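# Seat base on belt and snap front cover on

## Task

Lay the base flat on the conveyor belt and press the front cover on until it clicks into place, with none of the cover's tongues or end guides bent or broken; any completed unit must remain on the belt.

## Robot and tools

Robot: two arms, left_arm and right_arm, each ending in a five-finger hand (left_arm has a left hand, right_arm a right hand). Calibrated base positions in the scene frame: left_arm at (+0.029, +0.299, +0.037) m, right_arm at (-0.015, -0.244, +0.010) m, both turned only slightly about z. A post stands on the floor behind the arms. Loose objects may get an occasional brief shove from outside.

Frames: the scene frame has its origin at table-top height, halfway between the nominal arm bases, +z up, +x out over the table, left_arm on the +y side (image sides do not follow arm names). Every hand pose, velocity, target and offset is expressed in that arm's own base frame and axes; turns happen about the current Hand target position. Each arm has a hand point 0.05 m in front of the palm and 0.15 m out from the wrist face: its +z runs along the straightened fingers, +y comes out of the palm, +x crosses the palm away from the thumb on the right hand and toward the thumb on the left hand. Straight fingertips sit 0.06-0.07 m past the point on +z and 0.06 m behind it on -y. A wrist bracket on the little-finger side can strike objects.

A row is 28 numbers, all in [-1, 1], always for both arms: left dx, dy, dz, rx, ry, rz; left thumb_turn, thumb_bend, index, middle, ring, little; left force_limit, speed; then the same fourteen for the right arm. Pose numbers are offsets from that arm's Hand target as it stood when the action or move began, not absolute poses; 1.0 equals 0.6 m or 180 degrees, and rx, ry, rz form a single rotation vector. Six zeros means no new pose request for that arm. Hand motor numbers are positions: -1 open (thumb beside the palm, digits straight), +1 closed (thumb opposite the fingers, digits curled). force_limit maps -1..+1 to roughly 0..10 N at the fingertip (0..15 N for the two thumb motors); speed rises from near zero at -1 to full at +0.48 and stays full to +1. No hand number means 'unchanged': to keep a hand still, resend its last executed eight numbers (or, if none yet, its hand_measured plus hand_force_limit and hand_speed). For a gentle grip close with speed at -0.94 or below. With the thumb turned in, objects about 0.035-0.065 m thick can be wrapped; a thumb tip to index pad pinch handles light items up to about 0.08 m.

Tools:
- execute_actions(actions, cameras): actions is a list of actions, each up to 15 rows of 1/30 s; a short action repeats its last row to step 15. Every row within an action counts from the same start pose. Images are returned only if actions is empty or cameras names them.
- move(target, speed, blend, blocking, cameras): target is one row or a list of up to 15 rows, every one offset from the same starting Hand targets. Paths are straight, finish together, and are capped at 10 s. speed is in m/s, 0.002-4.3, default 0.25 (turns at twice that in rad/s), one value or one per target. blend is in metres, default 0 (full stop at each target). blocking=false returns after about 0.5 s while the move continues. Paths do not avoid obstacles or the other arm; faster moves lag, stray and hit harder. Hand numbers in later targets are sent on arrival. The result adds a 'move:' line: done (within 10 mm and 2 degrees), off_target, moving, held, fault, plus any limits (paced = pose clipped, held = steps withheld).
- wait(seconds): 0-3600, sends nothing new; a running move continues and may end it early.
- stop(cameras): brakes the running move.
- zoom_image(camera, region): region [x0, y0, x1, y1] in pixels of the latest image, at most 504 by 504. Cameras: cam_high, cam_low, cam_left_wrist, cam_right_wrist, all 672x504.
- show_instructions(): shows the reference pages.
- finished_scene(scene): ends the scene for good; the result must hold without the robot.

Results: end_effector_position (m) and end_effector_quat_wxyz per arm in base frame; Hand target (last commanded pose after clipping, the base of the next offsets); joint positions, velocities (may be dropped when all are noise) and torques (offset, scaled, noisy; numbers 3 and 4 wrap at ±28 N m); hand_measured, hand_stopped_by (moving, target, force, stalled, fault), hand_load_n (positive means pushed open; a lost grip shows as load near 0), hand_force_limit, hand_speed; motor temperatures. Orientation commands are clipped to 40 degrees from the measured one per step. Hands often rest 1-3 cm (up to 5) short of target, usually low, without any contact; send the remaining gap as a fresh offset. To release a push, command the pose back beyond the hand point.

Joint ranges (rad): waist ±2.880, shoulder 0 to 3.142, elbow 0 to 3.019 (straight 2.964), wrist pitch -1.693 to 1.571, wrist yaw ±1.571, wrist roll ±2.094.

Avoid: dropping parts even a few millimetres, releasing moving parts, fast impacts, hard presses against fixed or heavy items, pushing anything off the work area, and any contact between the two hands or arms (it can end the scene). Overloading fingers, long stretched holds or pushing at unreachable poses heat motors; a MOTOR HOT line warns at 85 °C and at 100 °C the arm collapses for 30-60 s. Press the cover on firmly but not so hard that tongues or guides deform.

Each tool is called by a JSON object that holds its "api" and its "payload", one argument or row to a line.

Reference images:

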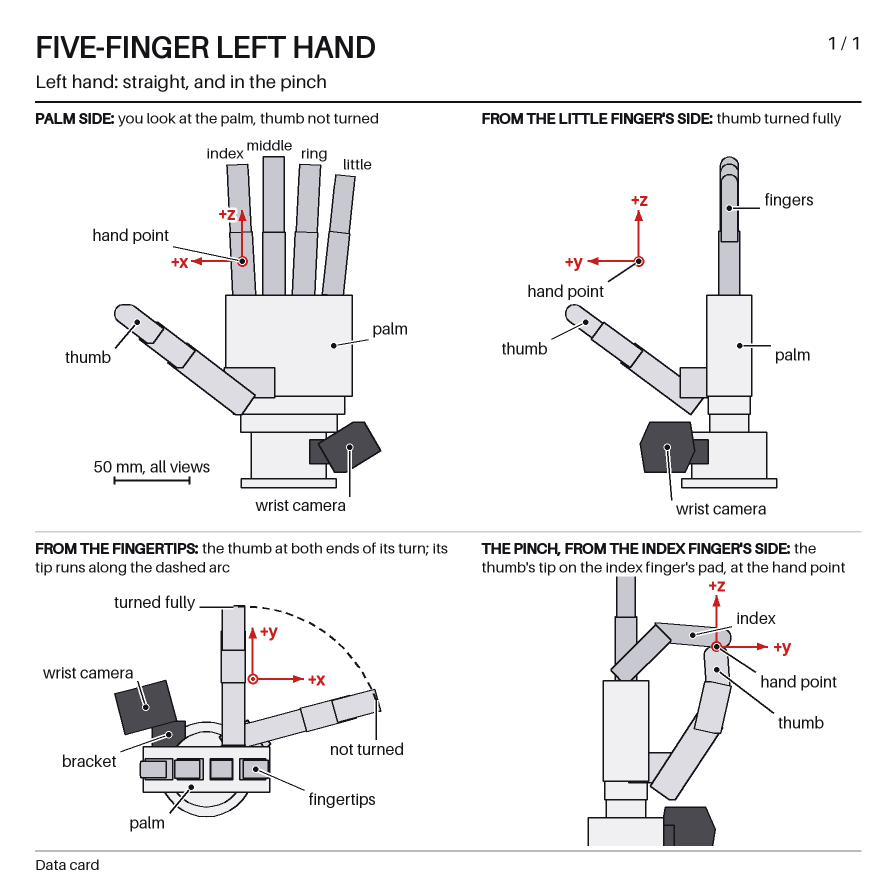

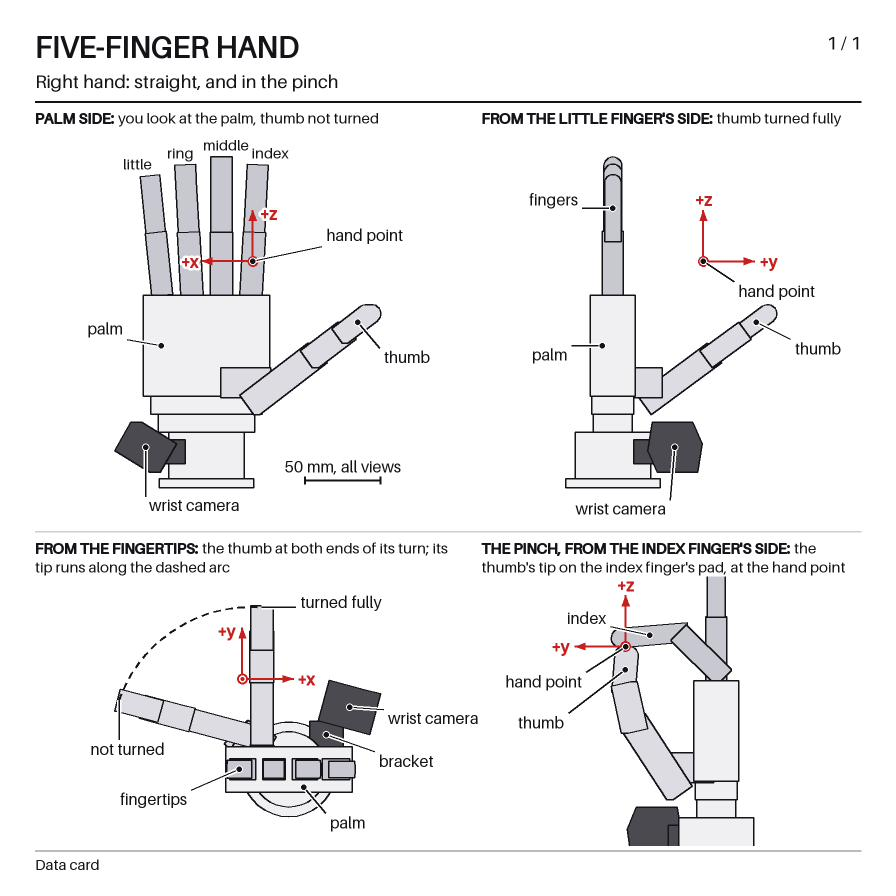

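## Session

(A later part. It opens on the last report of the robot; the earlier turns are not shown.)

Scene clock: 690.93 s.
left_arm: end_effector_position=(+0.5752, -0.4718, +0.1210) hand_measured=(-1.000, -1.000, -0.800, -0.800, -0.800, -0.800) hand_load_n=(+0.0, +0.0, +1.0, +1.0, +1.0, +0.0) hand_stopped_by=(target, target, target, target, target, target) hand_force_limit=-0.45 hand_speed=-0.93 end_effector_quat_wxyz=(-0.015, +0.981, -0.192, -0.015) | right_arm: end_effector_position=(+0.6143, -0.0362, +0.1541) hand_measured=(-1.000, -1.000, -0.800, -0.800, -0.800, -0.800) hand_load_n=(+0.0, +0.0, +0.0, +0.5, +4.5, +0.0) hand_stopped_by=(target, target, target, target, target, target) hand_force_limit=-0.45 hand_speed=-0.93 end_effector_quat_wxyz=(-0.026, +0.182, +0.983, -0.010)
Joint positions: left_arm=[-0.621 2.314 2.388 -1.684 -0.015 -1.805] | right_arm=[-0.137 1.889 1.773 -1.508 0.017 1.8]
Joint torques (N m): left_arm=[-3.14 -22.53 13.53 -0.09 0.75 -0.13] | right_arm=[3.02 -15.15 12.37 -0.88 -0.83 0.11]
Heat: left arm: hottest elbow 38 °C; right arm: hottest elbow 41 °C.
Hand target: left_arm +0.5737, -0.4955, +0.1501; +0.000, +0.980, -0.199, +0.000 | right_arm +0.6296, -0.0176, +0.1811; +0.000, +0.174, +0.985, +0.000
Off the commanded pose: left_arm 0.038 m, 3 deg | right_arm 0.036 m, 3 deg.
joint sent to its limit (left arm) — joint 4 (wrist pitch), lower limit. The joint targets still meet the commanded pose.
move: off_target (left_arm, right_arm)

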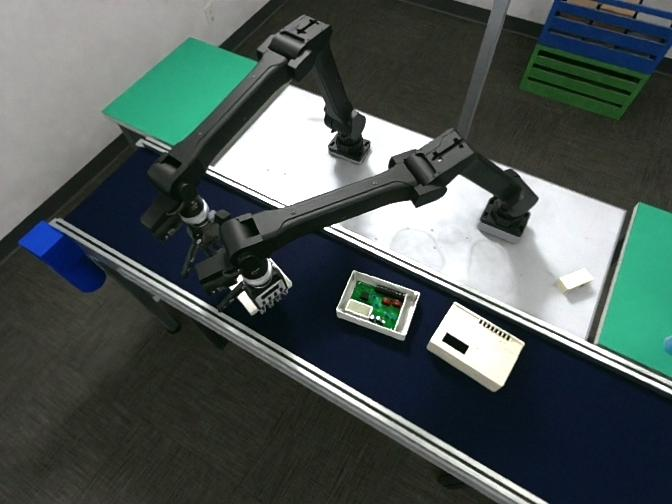

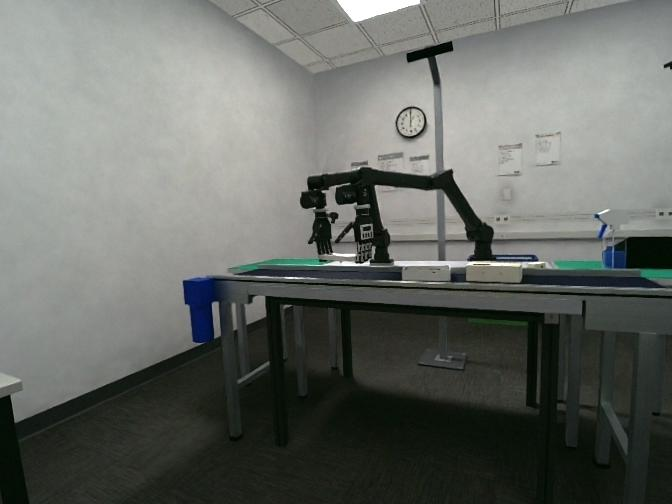

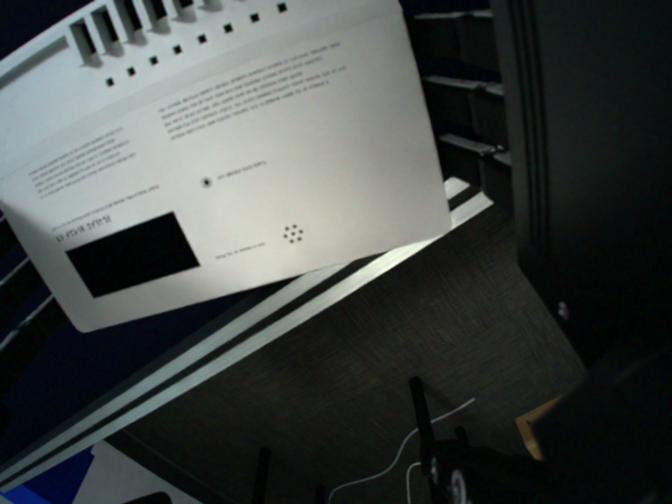

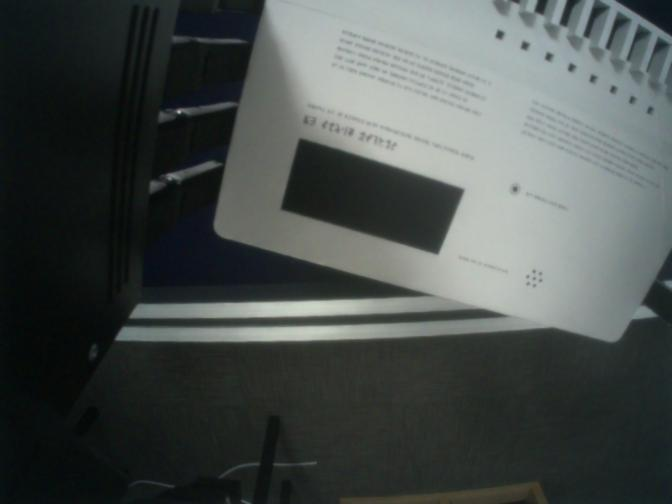

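{"api": "move", "payload": {
  "target": [
    [-0.0615,0.178,0,0,0,0.0528,-1,-1,-0.8,-0.8,-0.8,-0.8,-0.45,-0.93,-0.0442,0.1752,0,0,0,0.0528,-1,-1,-0.8,-0.8,-0.8,-0.8,-0.45,-0.93],
    [-0.125,0.3552,0,0,0,0.1056,-1,-1,-0.8,-0.8,-0.8,-0.8,-0.45,-0.93,-0.0895,0.3515,0,0,0,0.1056,-1,-1,-0.8,-0.8,-0.8,-0.8,-0.45,-0.93]
  ],
  "speed": 0.06,
  "blend": [0.02,0],
  "cameras": ["cam_low","cam_high","cam_left_wrist","cam_right_wrist"]
}}

{"api": "zoom_image", "payload": {
  "camera": "cam_low",
  "region": [330, 220, 450, 290]
}}

Scene clock: 697.23 s.
left_arm: end_effector_position=(+0.4994, -0.2699, +0.1344) hand_measured=(-1.000, -1.000, -0.800, -0.800, -0.800, -0.800) hand_load_n=(+0.0, +0.0, +2.5, +1.5, +0.5, +0.0) hand_stopped_by=(target, target, target, target, target, target) hand_force_limit=-0.45 hand_speed=-0.93 end_effector_quat_wxyz=(-0.018, +0.999, -0.031, -0.016) | right_arm: end_effector_position=(+0.5731, +0.1681, +0.1699) hand_measured=(-1.000, -1.000, -0.800, -0.800, -0.800, -0.800) hand_load_n=(+0.0, +0.0, +0.0, +0.0, +5.0, +2.0) hand_stopped_by=(target, target, target, target, target, target) hand_force_limit=-0.45 hand_speed=-0.93 end_effector_quat_wxyz=(-0.018, +0.016, +1.000, -0.014)
Joint positions: left_arm=[-0.422 1.748 1.521 -1.387 -0.022 -1.931] | right_arm=[0.207 1.824 1.72 -1.508 0.02 1.811]
Joint torques (N m): left_arm=[-2.49 -16.62 8.7 0.76 0.99 -0.09] | right_arm=[3.6 -14.1 9.1 0.23 -0.98 0.16]
Heat: left arm: hottest shoulder 37 °C; right arm: hottest elbow 41 °C.
Hand target: left_arm +0.4987, -0.2824, +0.1502; +0.000, +0.999, -0.035, +0.000 | right_arm +0.5760, +0.1932, +0.1810; +0.000, +0.010, +1.000, +0.000
Off the commanded pose: left_arm 0.020 m, 3 deg | right_arm 0.028 m, 3 deg.
move: off_target (left_arm, right_arm)

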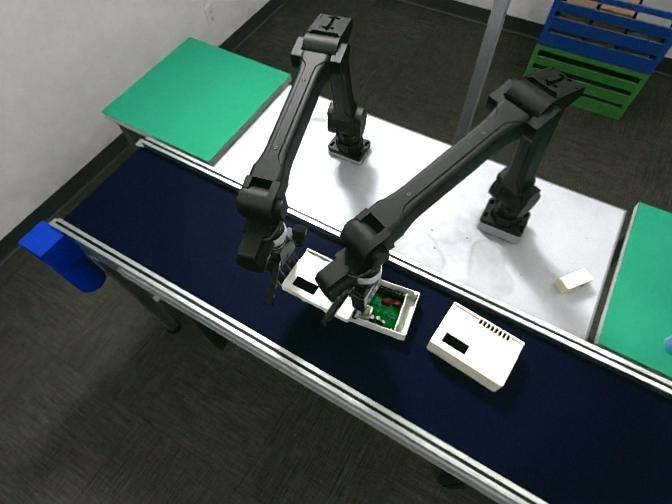

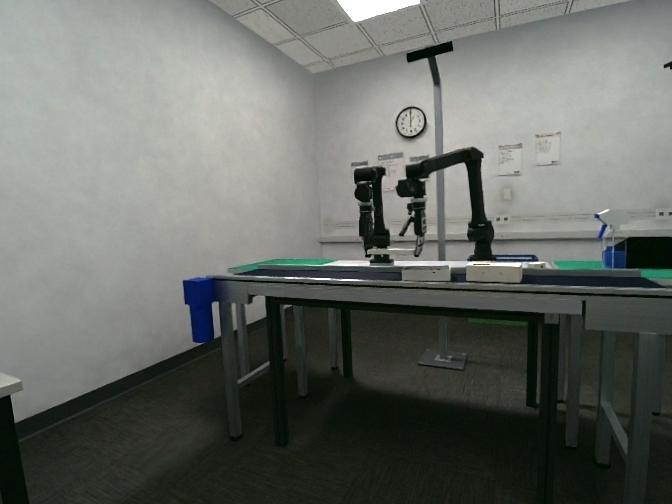

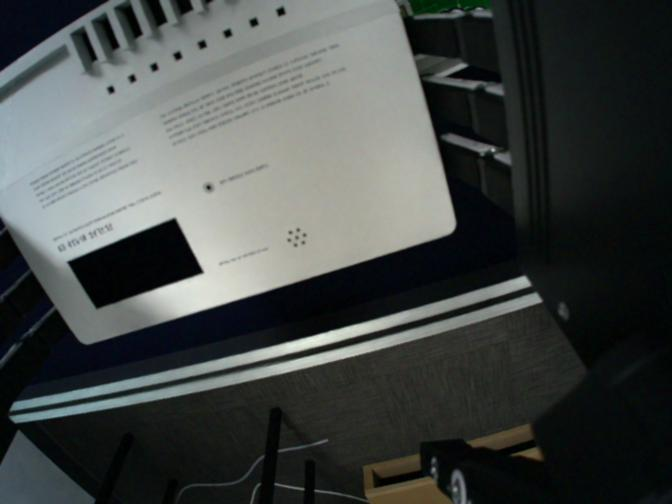

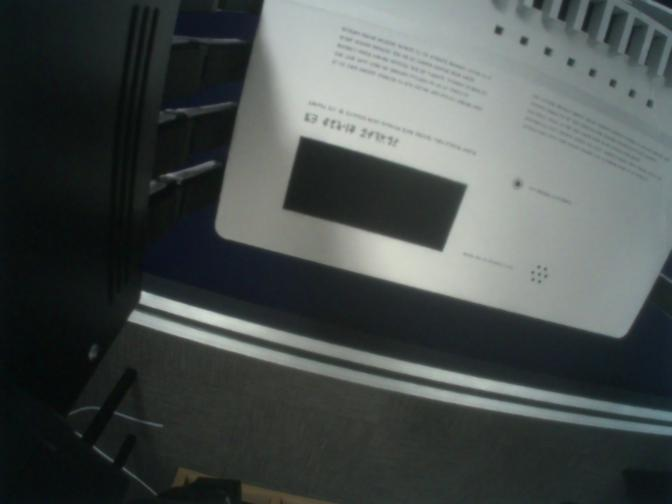

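Scaled by 4.200 from the camera's image (finer frame: 960x720).

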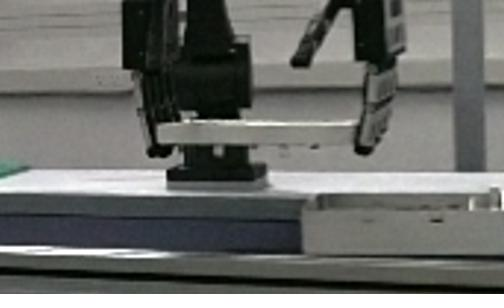

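{"api": "move", "payload": {
  "target": [-0.0652,0.1758,0,0,0,0.0527,-1,-1,-0.8,-0.8,-0.8,-0.8,-0.45,-0.93,-0.0472,0.178,0,0,0,0.0527,-1,-1,-0.8,-0.8,-0.8,-0.8,-0.45,-0.93],
  "speed": 0.05,
  "cameras": ["cam_low","cam_high","cam_left_wrist","cam_right_wrist"]
}}

{"api": "zoom_image", "payload": {
  "camera": "cam_low",
  "region": [370, 230, 470, 290]
}}

{"api": "zoom_image", "payload": {
  "camera": "cam_high",
  "region": [300, 230, 460, 360]
}}

Scene clock: 702.10 s.
left_arm: end_effector_position=(+0.4562, -0.1690, +0.1382) hand_measured=(-1.000, -1.000, -0.800, -0.800, -0.800, -0.800) hand_load_n=(+0.5, +0.0, +1.0, +1.5, +1.0, +0.0) hand_stopped_by=(target, target, target, target, target, target) hand_force_limit=-0.45 hand_speed=-0.93 end_effector_quat_wxyz=(-0.017, +0.999, +0.049, -0.016) | right_arm: end_effector_position=(+0.5410, +0.2725, +0.1668) hand_measured=(-1.000, -1.000, -0.800, -0.800, -0.800, -0.800) hand_load_n=(+0.0, +0.0, +0.0, +1.0, +4.5, +0.5) hand_stopped_by=(target, target, target, target, target, target) hand_force_limit=-0.45 hand_speed=-0.93 end_effector_quat_wxyz=(-0.016, -0.065, +0.998, -0.015)
Joint positions: left_arm=[-0.27 1.538 1.267 -1.341 -0.022 -1.938] | right_arm=[0.39 1.845 1.742 -1.508 0.019 1.831]
Joint torques (N m): left_arm=[-1.96 -13.33 8.69 0.8 0.95 -0.07] | right_arm=[3.31 -12.92 12.57 -0.49 -0.93 0.14]
Heat: left arm: hottest shoulder 37 °C; right arm: hottest elbow 40 °C.
Hand target: left_arm +0.4595, -0.1768, +0.1502; +0.000, +0.999, +0.048, +0.000 | right_arm +0.5476, +0.3002, +0.1810; +0.000, -0.073, +0.997, +0.000
Off the commanded pose: left_arm 0.015 m, 3 deg | right_arm 0.032 m, 3 deg.
move: off_target (left_arm, right_arm)

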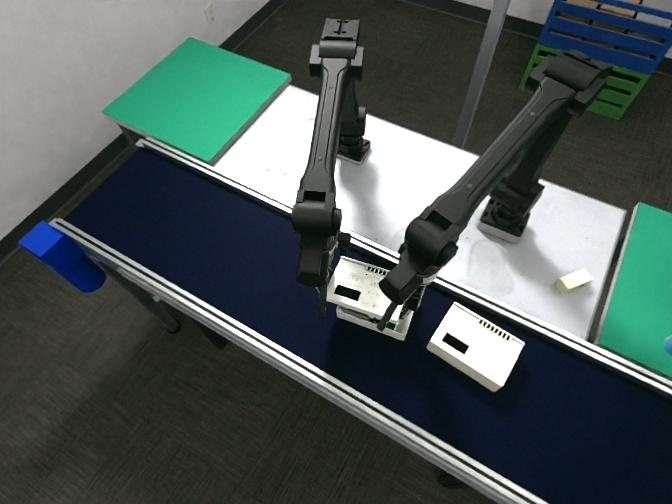

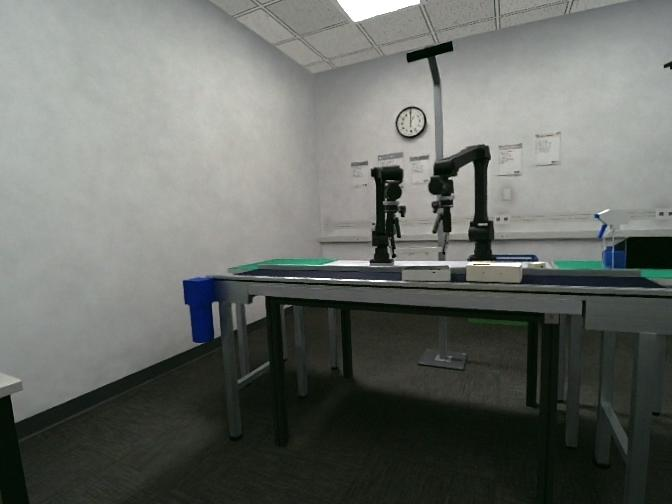

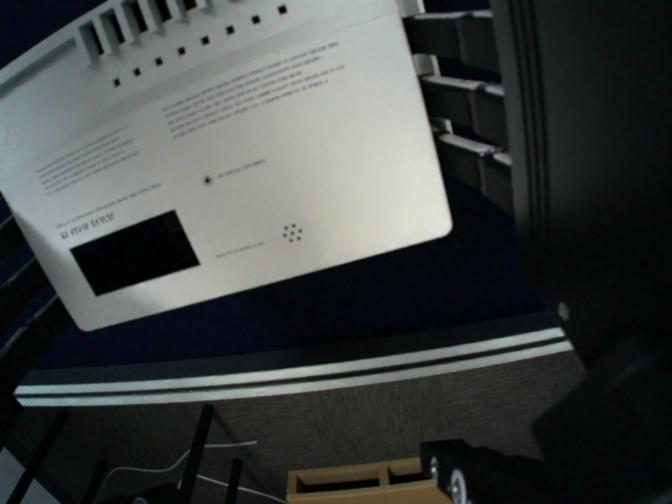

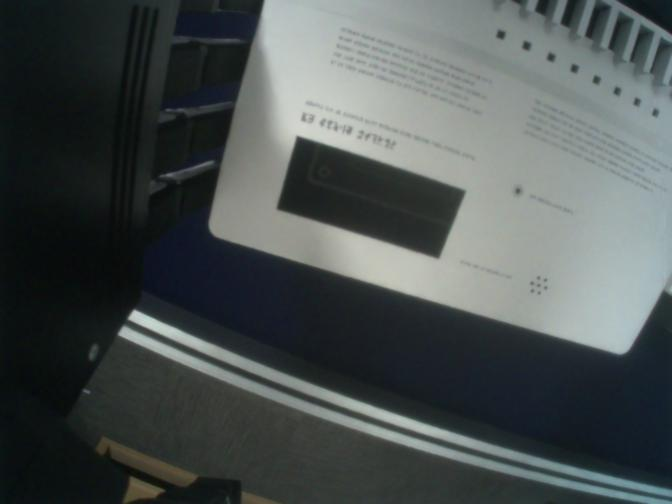

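Scaled by 5.040 from the camera's image (finer frame: 960x720).

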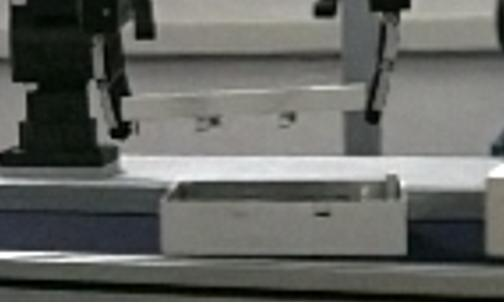

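Scaled by 3.150 from the camera's image (finer frame: 960x720).

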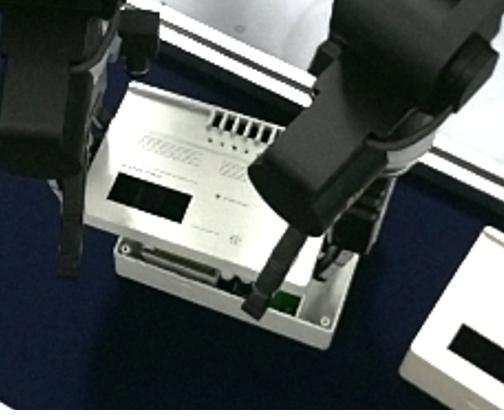

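{"api": "move", "payload": {
  "target": [0.001,0.042,-0.05,0,0,0,-1,-1,-0.8,-0.8,-0.8,-0.8,-0.45,-0.93,0.001,0.042,-0.05,0,0,0,-1,-1,-0.8,-0.8,-0.8,-0.8,-0.45,-0.93],
  "speed": 0.04,
  "cameras": ["cam_low","cam_high","cam_left_wrist","cam_right_wrist"]
}}

{"api": "zoom_image", "payload": {
  "camera": "cam_low",
  "region": [370, 230, 470, 290]
}}

{"api": "zoom_image", "payload": {
  "camera": "cam_high",
  "region": [300, 230, 460, 360]
}}

Scene clock: 716.77 s.
left_arm: end_effector_position=(+0.4569, -0.1443, +0.1123) hand_measured=(-1.000, -1.000, -0.800, -0.800, -0.800, -0.800) hand_load_n=(+0.0, +0.0, +0.5, +1.5, +1.5, +0.0) hand_stopped_by=(target, target, target, target, target, target) hand_force_limit=-0.45 hand_speed=-0.93 end_effector_quat_wxyz=(-0.014, +0.998, +0.058, -0.012) | right_arm: end_effector_position=(+0.5442, +0.2969, +0.1433) hand_measured=(-1.000, -1.000, -0.800, -0.800, -0.800, -0.800) hand_load_n=(+0.0, +0.0, +0.0, +0.0, +4.5, +1.0) hand_stopped_by=(target, target, target, target, target, target) hand_force_limit=-0.45 hand_speed=-0.93 end_effector_quat_wxyz=(-0.016, -0.065, +0.998, -0.016)
Joint positions: left_arm=[-0.216 1.538 1.194 -1.259 -0.021 -1.904] | right_arm=[0.427 1.887 1.742 -1.466 0.018 1.868]
Joint torques (N m): left_arm=[-1.85 -12.4 8.42 0.85 0.89 0.18] | right_arm=[3.49 -13.45 10.91 0.18 -0.9 0.16]
Heat: left arm: hottest elbow 36 °C; right arm: hottest elbow 39 °C.
Hand target: left_arm +0.4601, -0.1518, +0.1203; +0.000, +0.999, +0.048, +0.000 | right_arm +0.5483, +0.3254, +0.1511; +0.000, -0.073, +0.997, +0.000
Off the commanded pose: left_arm 0.011 m, 2 deg | right_arm 0.030 m, 3 deg.
move: off_target (left_arm, right_arm)

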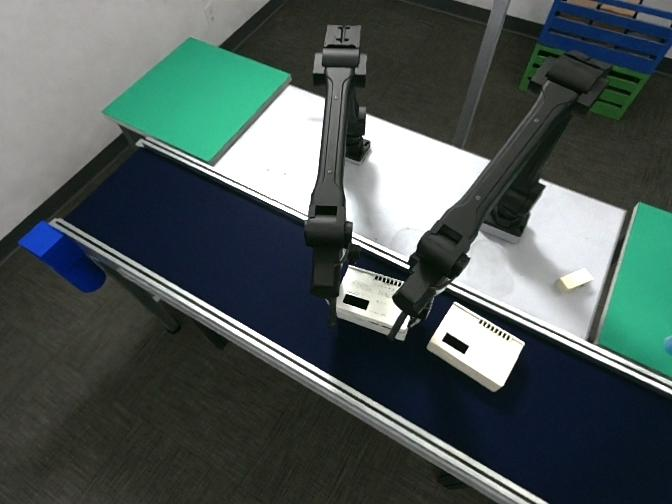

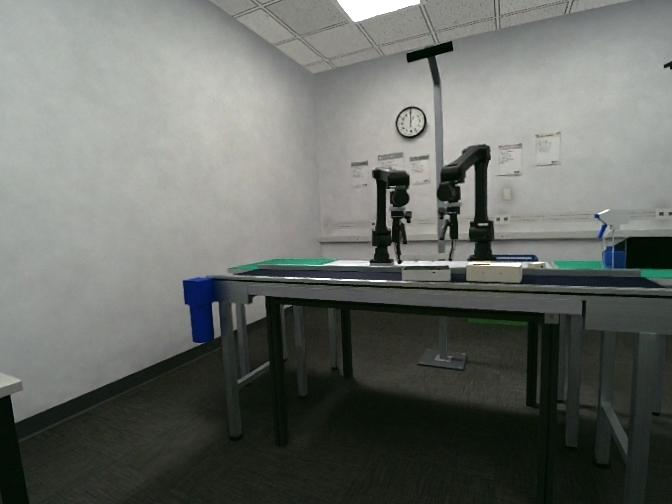

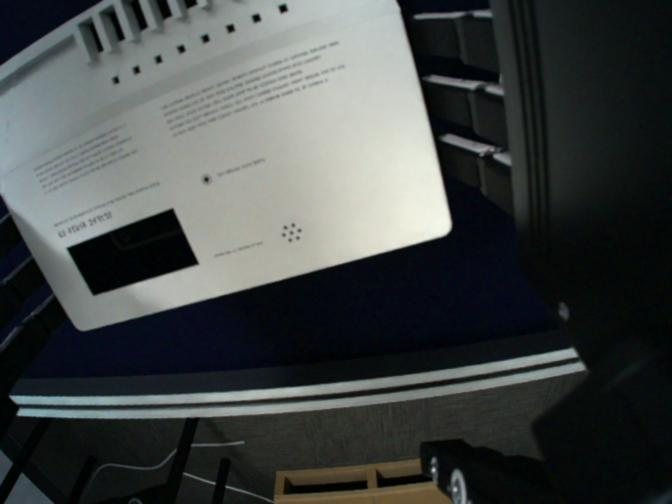

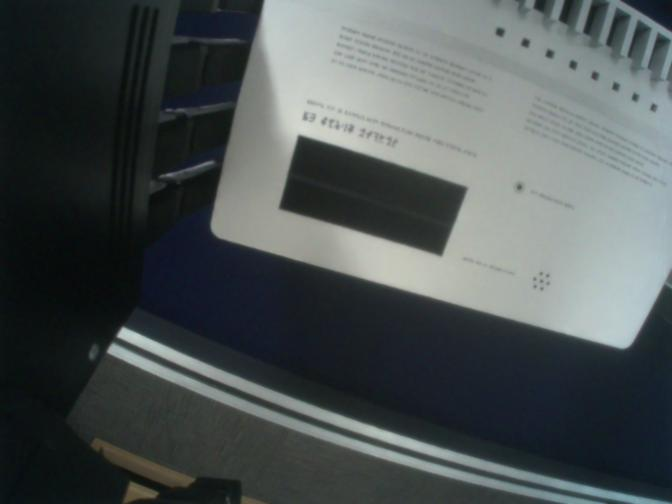

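Scaled by 5.040 from the camera's image (finer frame: 960x720).

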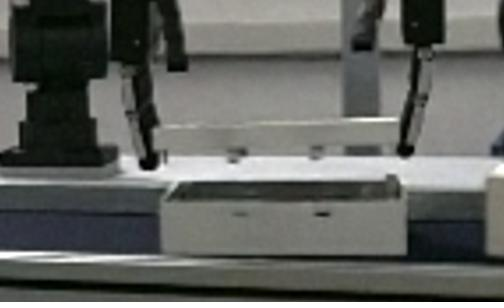

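Scaled by 3.150 from the camera's image (finer frame: 960x720).

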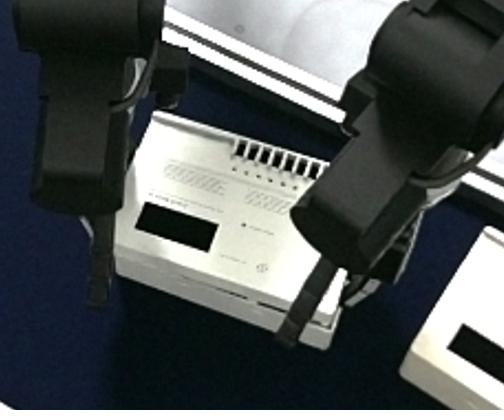

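{"api": "zoom_image", "payload": {
  "camera": "cam_high",
  "region": [325, 255, 425, 350]
}}

{"api": "zoom_image", "payload": {
  "camera": "cam_low",
  "region": [395, 240, 460, 285]
}}

Scaled by 5.040 from the camera's image (finer frame: 960x720).

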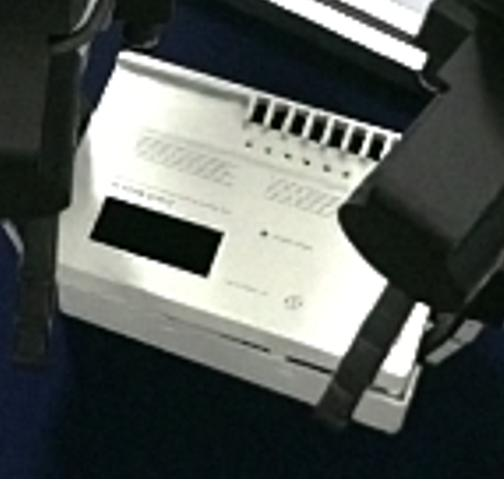

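Scaled by 7.754 from the camera's image (finer frame: 960x720).

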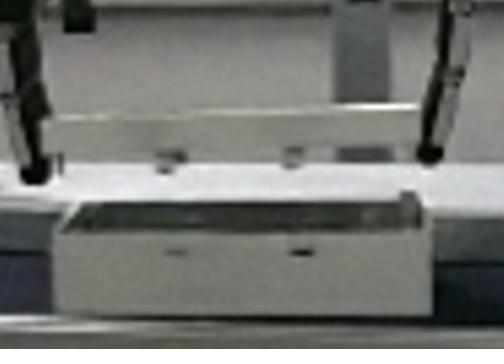

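{"api": "zoom_image", "payload": {
  "camera": "cam_right_wrist",
  "region": [270, 125, 480, 265]
}}

{"api": "zoom_image", "payload": {
  "camera": "cam_left_wrist",
  "region": [50, 195, 220, 310]
}}

{"api": "zoom_image", "payload": {
  "camera": "cam_left_wrist",
  "region": [360, 0, 520, 120]
}}

{"api": "zoom_image", "payload": {
  "camera": "cam_right_wrist",
  "region": [150, 0, 290, 100]
}}

Scaled by 2.400 from the camera's image (finer frame: 960x720).

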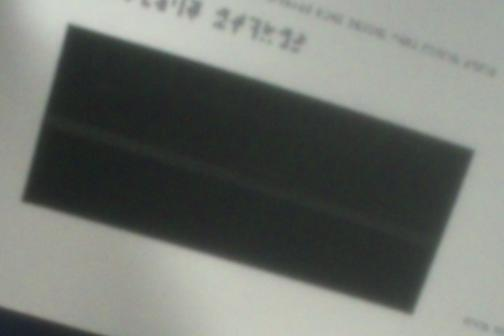

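Scaled by 2.965 from the camera's image (finer frame: 960x720).

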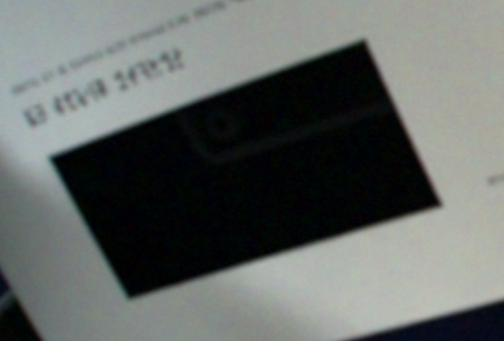

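Scaled by 3.150 from the camera's image (finer frame: 960x720).

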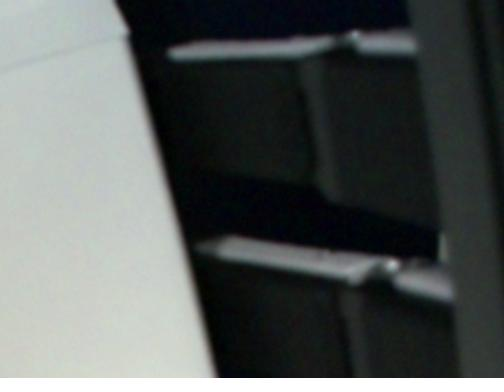

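Scaled by 3.600 from the camera's image (finer frame: 960x720).

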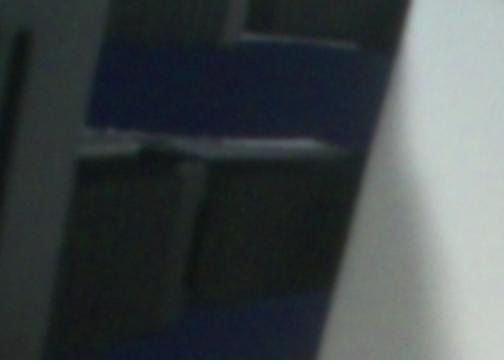

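{"api": "move", "payload": {
  "target": [-0.0297,0.0172,-0.02,0,0,-0.011,-1,-1,-0.8,-0.8,-0.8,-0.8,-0.45,-0.93,-0.0395,0.018,-0.007,0,0,-0.011,-1,-1,-0.8,-0.8,-0.8,-0.8,-0.45,-0.93],
  "speed": 0.03,
  "cameras": ["cam_low","cam_high","cam_left_wrist","cam_right_wrist"]
}}

{"api": "zoom_image", "payload": {
  "camera": "cam_low",
  "region": [395, 240, 460, 285]
}}

{"api": "zoom_image", "payload": {
  "camera": "cam_high",
  "region": [325, 255, 425, 350]
}}

{"api": "zoom_image", "payload": {
  "camera": "cam_right_wrist",
  "region": [270, 125, 480, 265]
}}

{"api": "zoom_image", "payload": {
  "camera": "cam_left_wrist",
  "region": [50, 195, 220, 310]
}}

Scene clock: 739.40 s.
left_arm: end_effector_position=(+0.4401, -0.1324, +0.0960) hand_measured=(-1.000, -1.000, -0.800, -0.800, -0.800, -0.800) hand_load_n=(+0.0, +0.0, +1.5, +1.5, +1.0, +0.0) hand_stopped_by=(target, target, target, target, target, target) hand_force_limit=-0.45 hand_speed=-0.93 end_effector_quat_wxyz=(-0.016, +0.999, +0.045, -0.016) | right_arm: end_effector_position=(+0.5290, +0.3090, +0.1356) hand_measured=(-1.000, -1.000, -0.800, -0.800, -0.800, -0.800) hand_load_n=(+0.0, -0.5, +0.0, +0.0, +5.0, +2.5) hand_stopped_by=(target, target, target, target, target, target) hand_force_limit=-0.45 hand_speed=-0.93 end_effector_quat_wxyz=(-0.017, -0.048, +0.999, -0.018)
Joint positions: left_arm=[-0.194 1.514 1.123 -1.218 -0.023 -1.856] | right_arm=[0.462 1.866 1.691 -1.441 0.019 1.936]
Joint torques (N m): left_arm=[-1.96 -12.69 8.27 0.72 0.95 0.25] | right_arm=[3.66 -14.8 8.54 0.47 -0.95 0.19]
Heat: left arm: hottest elbow 35 °C; right arm: hottest elbow 39 °C.
Hand target: left_arm +0.4423, -0.1414, +0.1082; +0.000, +1.000, +0.031, +0.000 | right_arm +0.5246, +0.3361, +0.1469; +0.000, -0.056, +0.998, +0.000
Off the commanded pose: left_arm 0.015 m, 3 deg | right_arm 0.030 m, 3 deg.
move: off_target (left_arm, right_arm)

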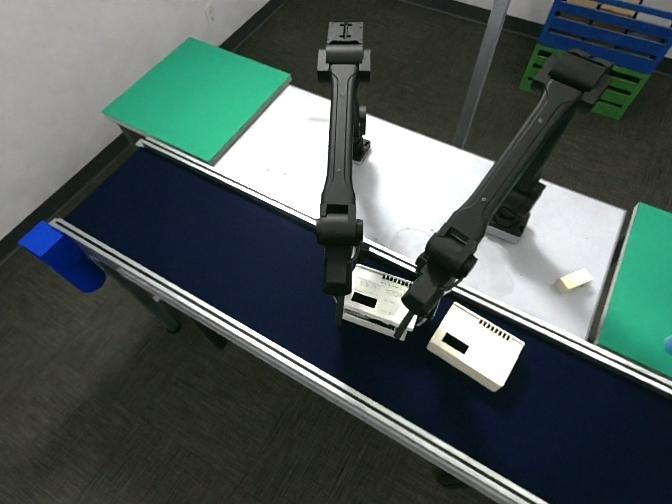

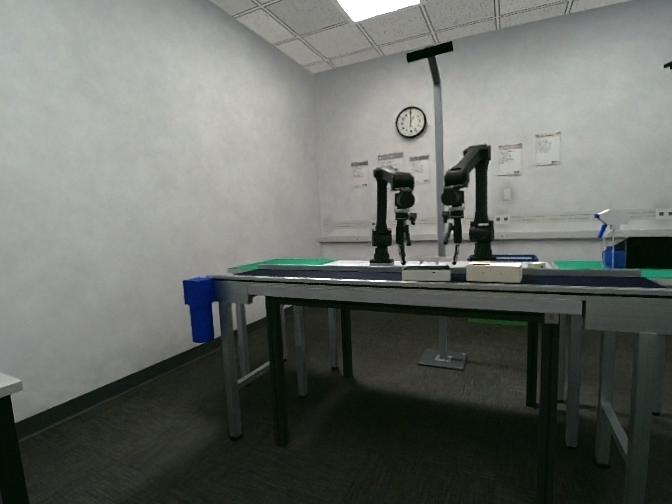

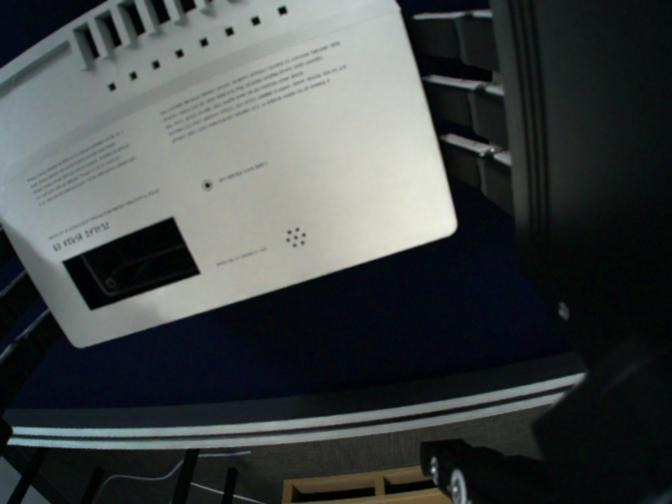

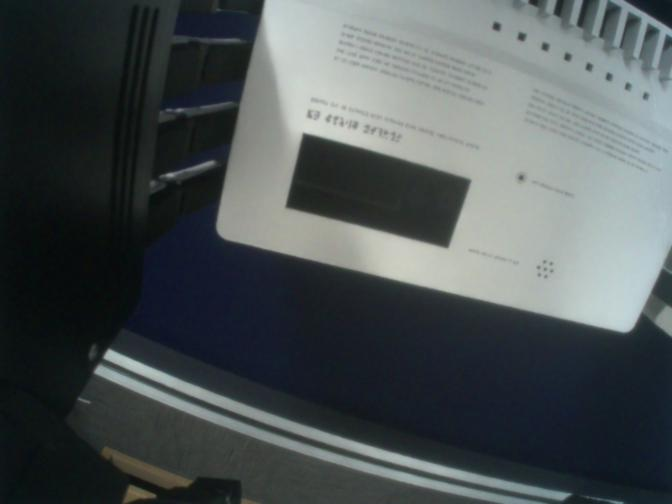

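Scaled by 7.754 from the camera's image (finer frame: 960x720).

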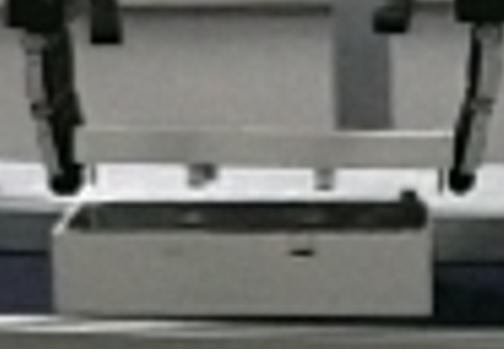

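Scaled by 5.040 from the camera's image (finer frame: 960x720).

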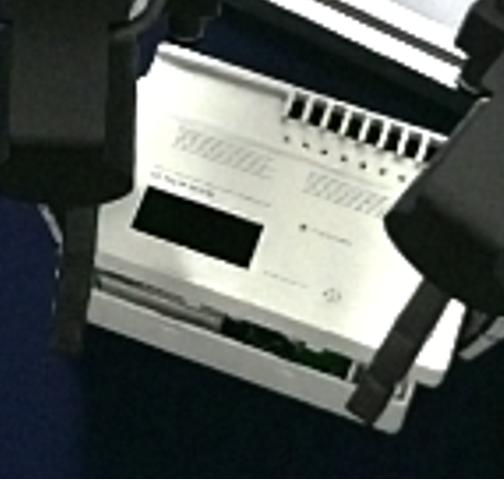

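Scaled by 2.400 from the camera's image (finer frame: 960x720).

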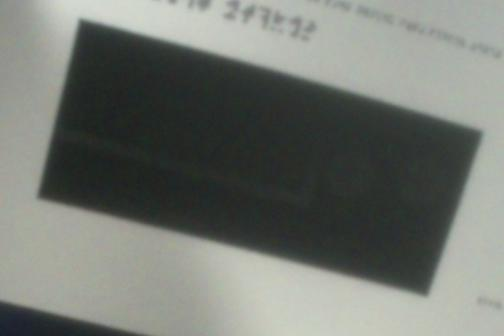

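Scaled by 2.965 from the camera's image (finer frame: 960x720).

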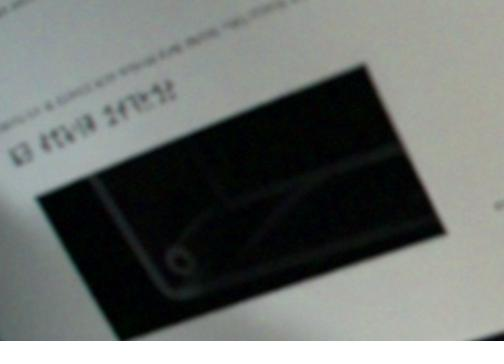

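{"api": "move", "payload": {
  "target": [0,-0.016,-0.022,0,0,0,-1,-1,-0.8,-0.8,-0.8,-0.8,-0.45,-0.93,0,-0.016,-0.03,0,0,0,-1,-1,-0.8,-0.8,-0.8,-0.8,-0.45,-0.93],
  "speed": 0.03,
  "cameras": ["cam_low","cam_high","cam_left_wrist","cam_right_wrist"]
}}

{"api": "zoom_image", "payload": {
  "camera": "cam_low",
  "region": [395, 240, 460, 285]
}}

{"api": "zoom_image", "payload": {
  "camera": "cam_high",
  "region": [325, 255, 425, 350]
}}

{"api": "zoom_image", "payload": {
  "camera": "cam_right_wrist",
  "region": [270, 125, 480, 265]
}}

{"api": "zoom_image", "payload": {
  "camera": "cam_left_wrist",
  "region": [50, 195, 220, 310]
}}

Scene clock: 757.33 s.
left_arm: end_effector_position=(+0.4425, -0.1329, +0.0912) hand_measured=(-1.000, -1.000, -0.800, -0.800, -0.800, -0.800) hand_load_n=(+0.0, +0.0, +0.5, +2.0, +2.0, +0.0) hand_stopped_by=(target, target, target, target, target, target) hand_force_limit=-0.45 hand_speed=-0.93 end_effector_quat_wxyz=(-0.013, +0.999, +0.045, -0.008) | right_arm: end_effector_position=(+0.5276, +0.3081, +0.1204) hand_measured=(-1.000, -1.000, -0.800, -0.800, -0.800, -0.800) hand_load_n=(+0.0, +0.0, +0.5, +0.0, +4.5, +2.0) hand_stopped_by=(target, target, target, target, target, target) hand_force_limit=-0.45 hand_speed=-0.93 end_effector_quat_wxyz=(-0.011, -0.048, +0.999, -0.016)
Joint positions: left_arm=[-0.194 1.514 1.107 -1.185 -0.023 -1.855] | right_arm=[0.462 1.862 1.644 -1.386 0.021 1.937]
Joint torques (N m): left_arm=[-3.55 -11.22 8.12 0.77 0.99 -0.01] | right_arm=[2.61 -14.62 8.09 0.24 -0.96 0.05]
Heat: left arm: hottest elbow 36 °C; right arm: hottest elbow 38 °C.
Hand target: left_arm +0.4423, -0.1510, +0.0950; +0.000, +1.000, +0.031, +0.000 | right_arm +0.5247, +0.3265, +0.1290; +0.000, -0.056, +0.998, +0.000
Off the commanded pose: left_arm 0.018 m, 2 deg | right_arm 0.021 m, 2 deg.
move: off_target (left_arm, right_arm)

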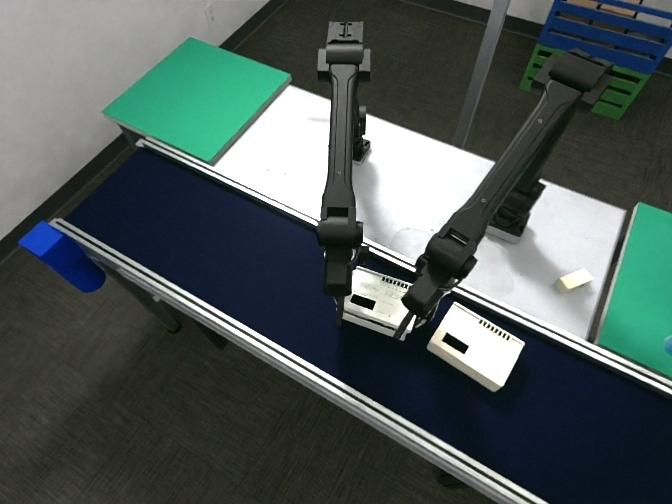

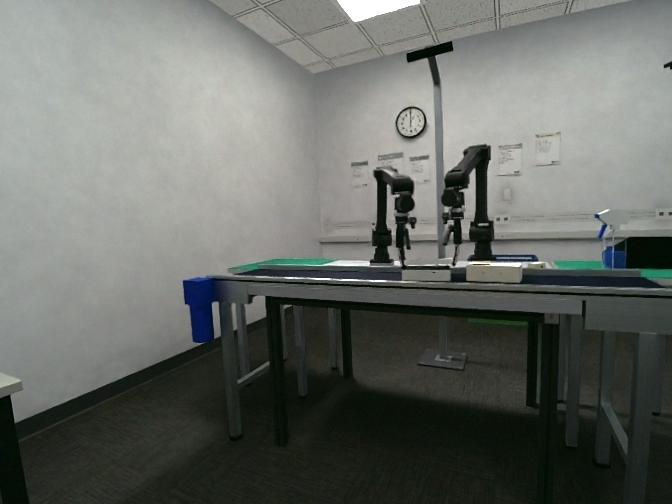

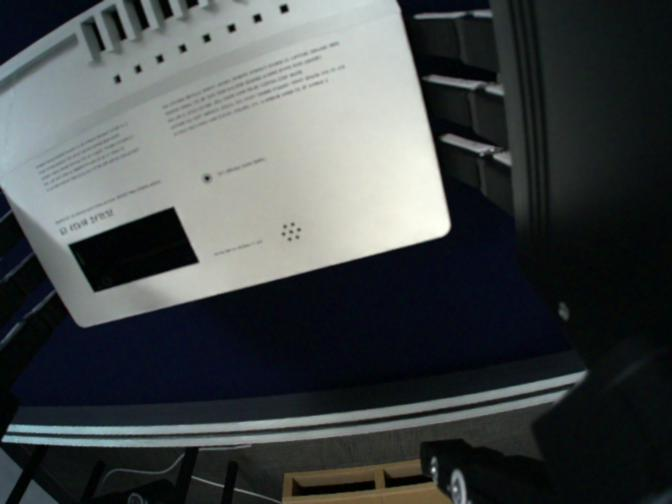

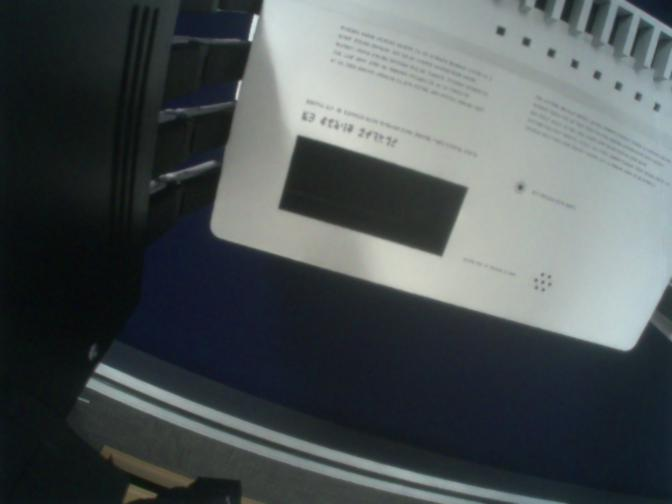

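Scaled by 7.754 from the camera's image (finer frame: 960x720).

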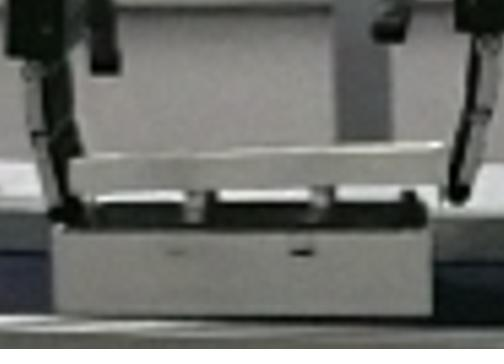

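Scaled by 5.040 from the camera's image (finer frame: 960x720).

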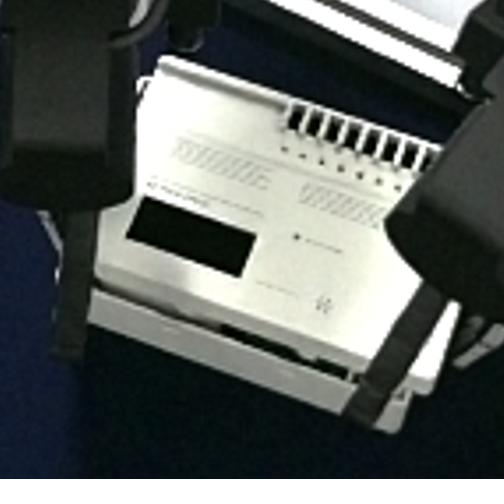

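Scaled by 2.400 from the camera's image (finer frame: 960x720).

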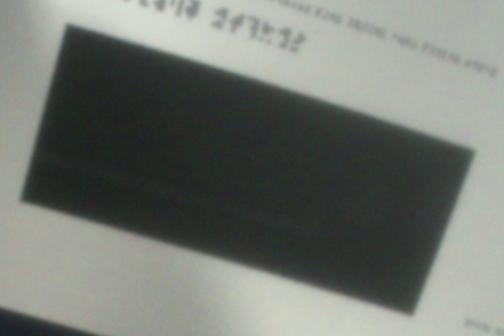

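Scaled by 2.965 from the camera's image (finer frame: 960x720).

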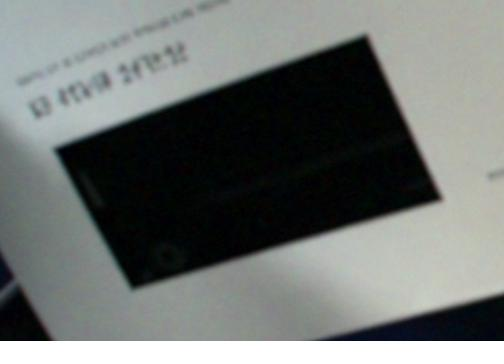

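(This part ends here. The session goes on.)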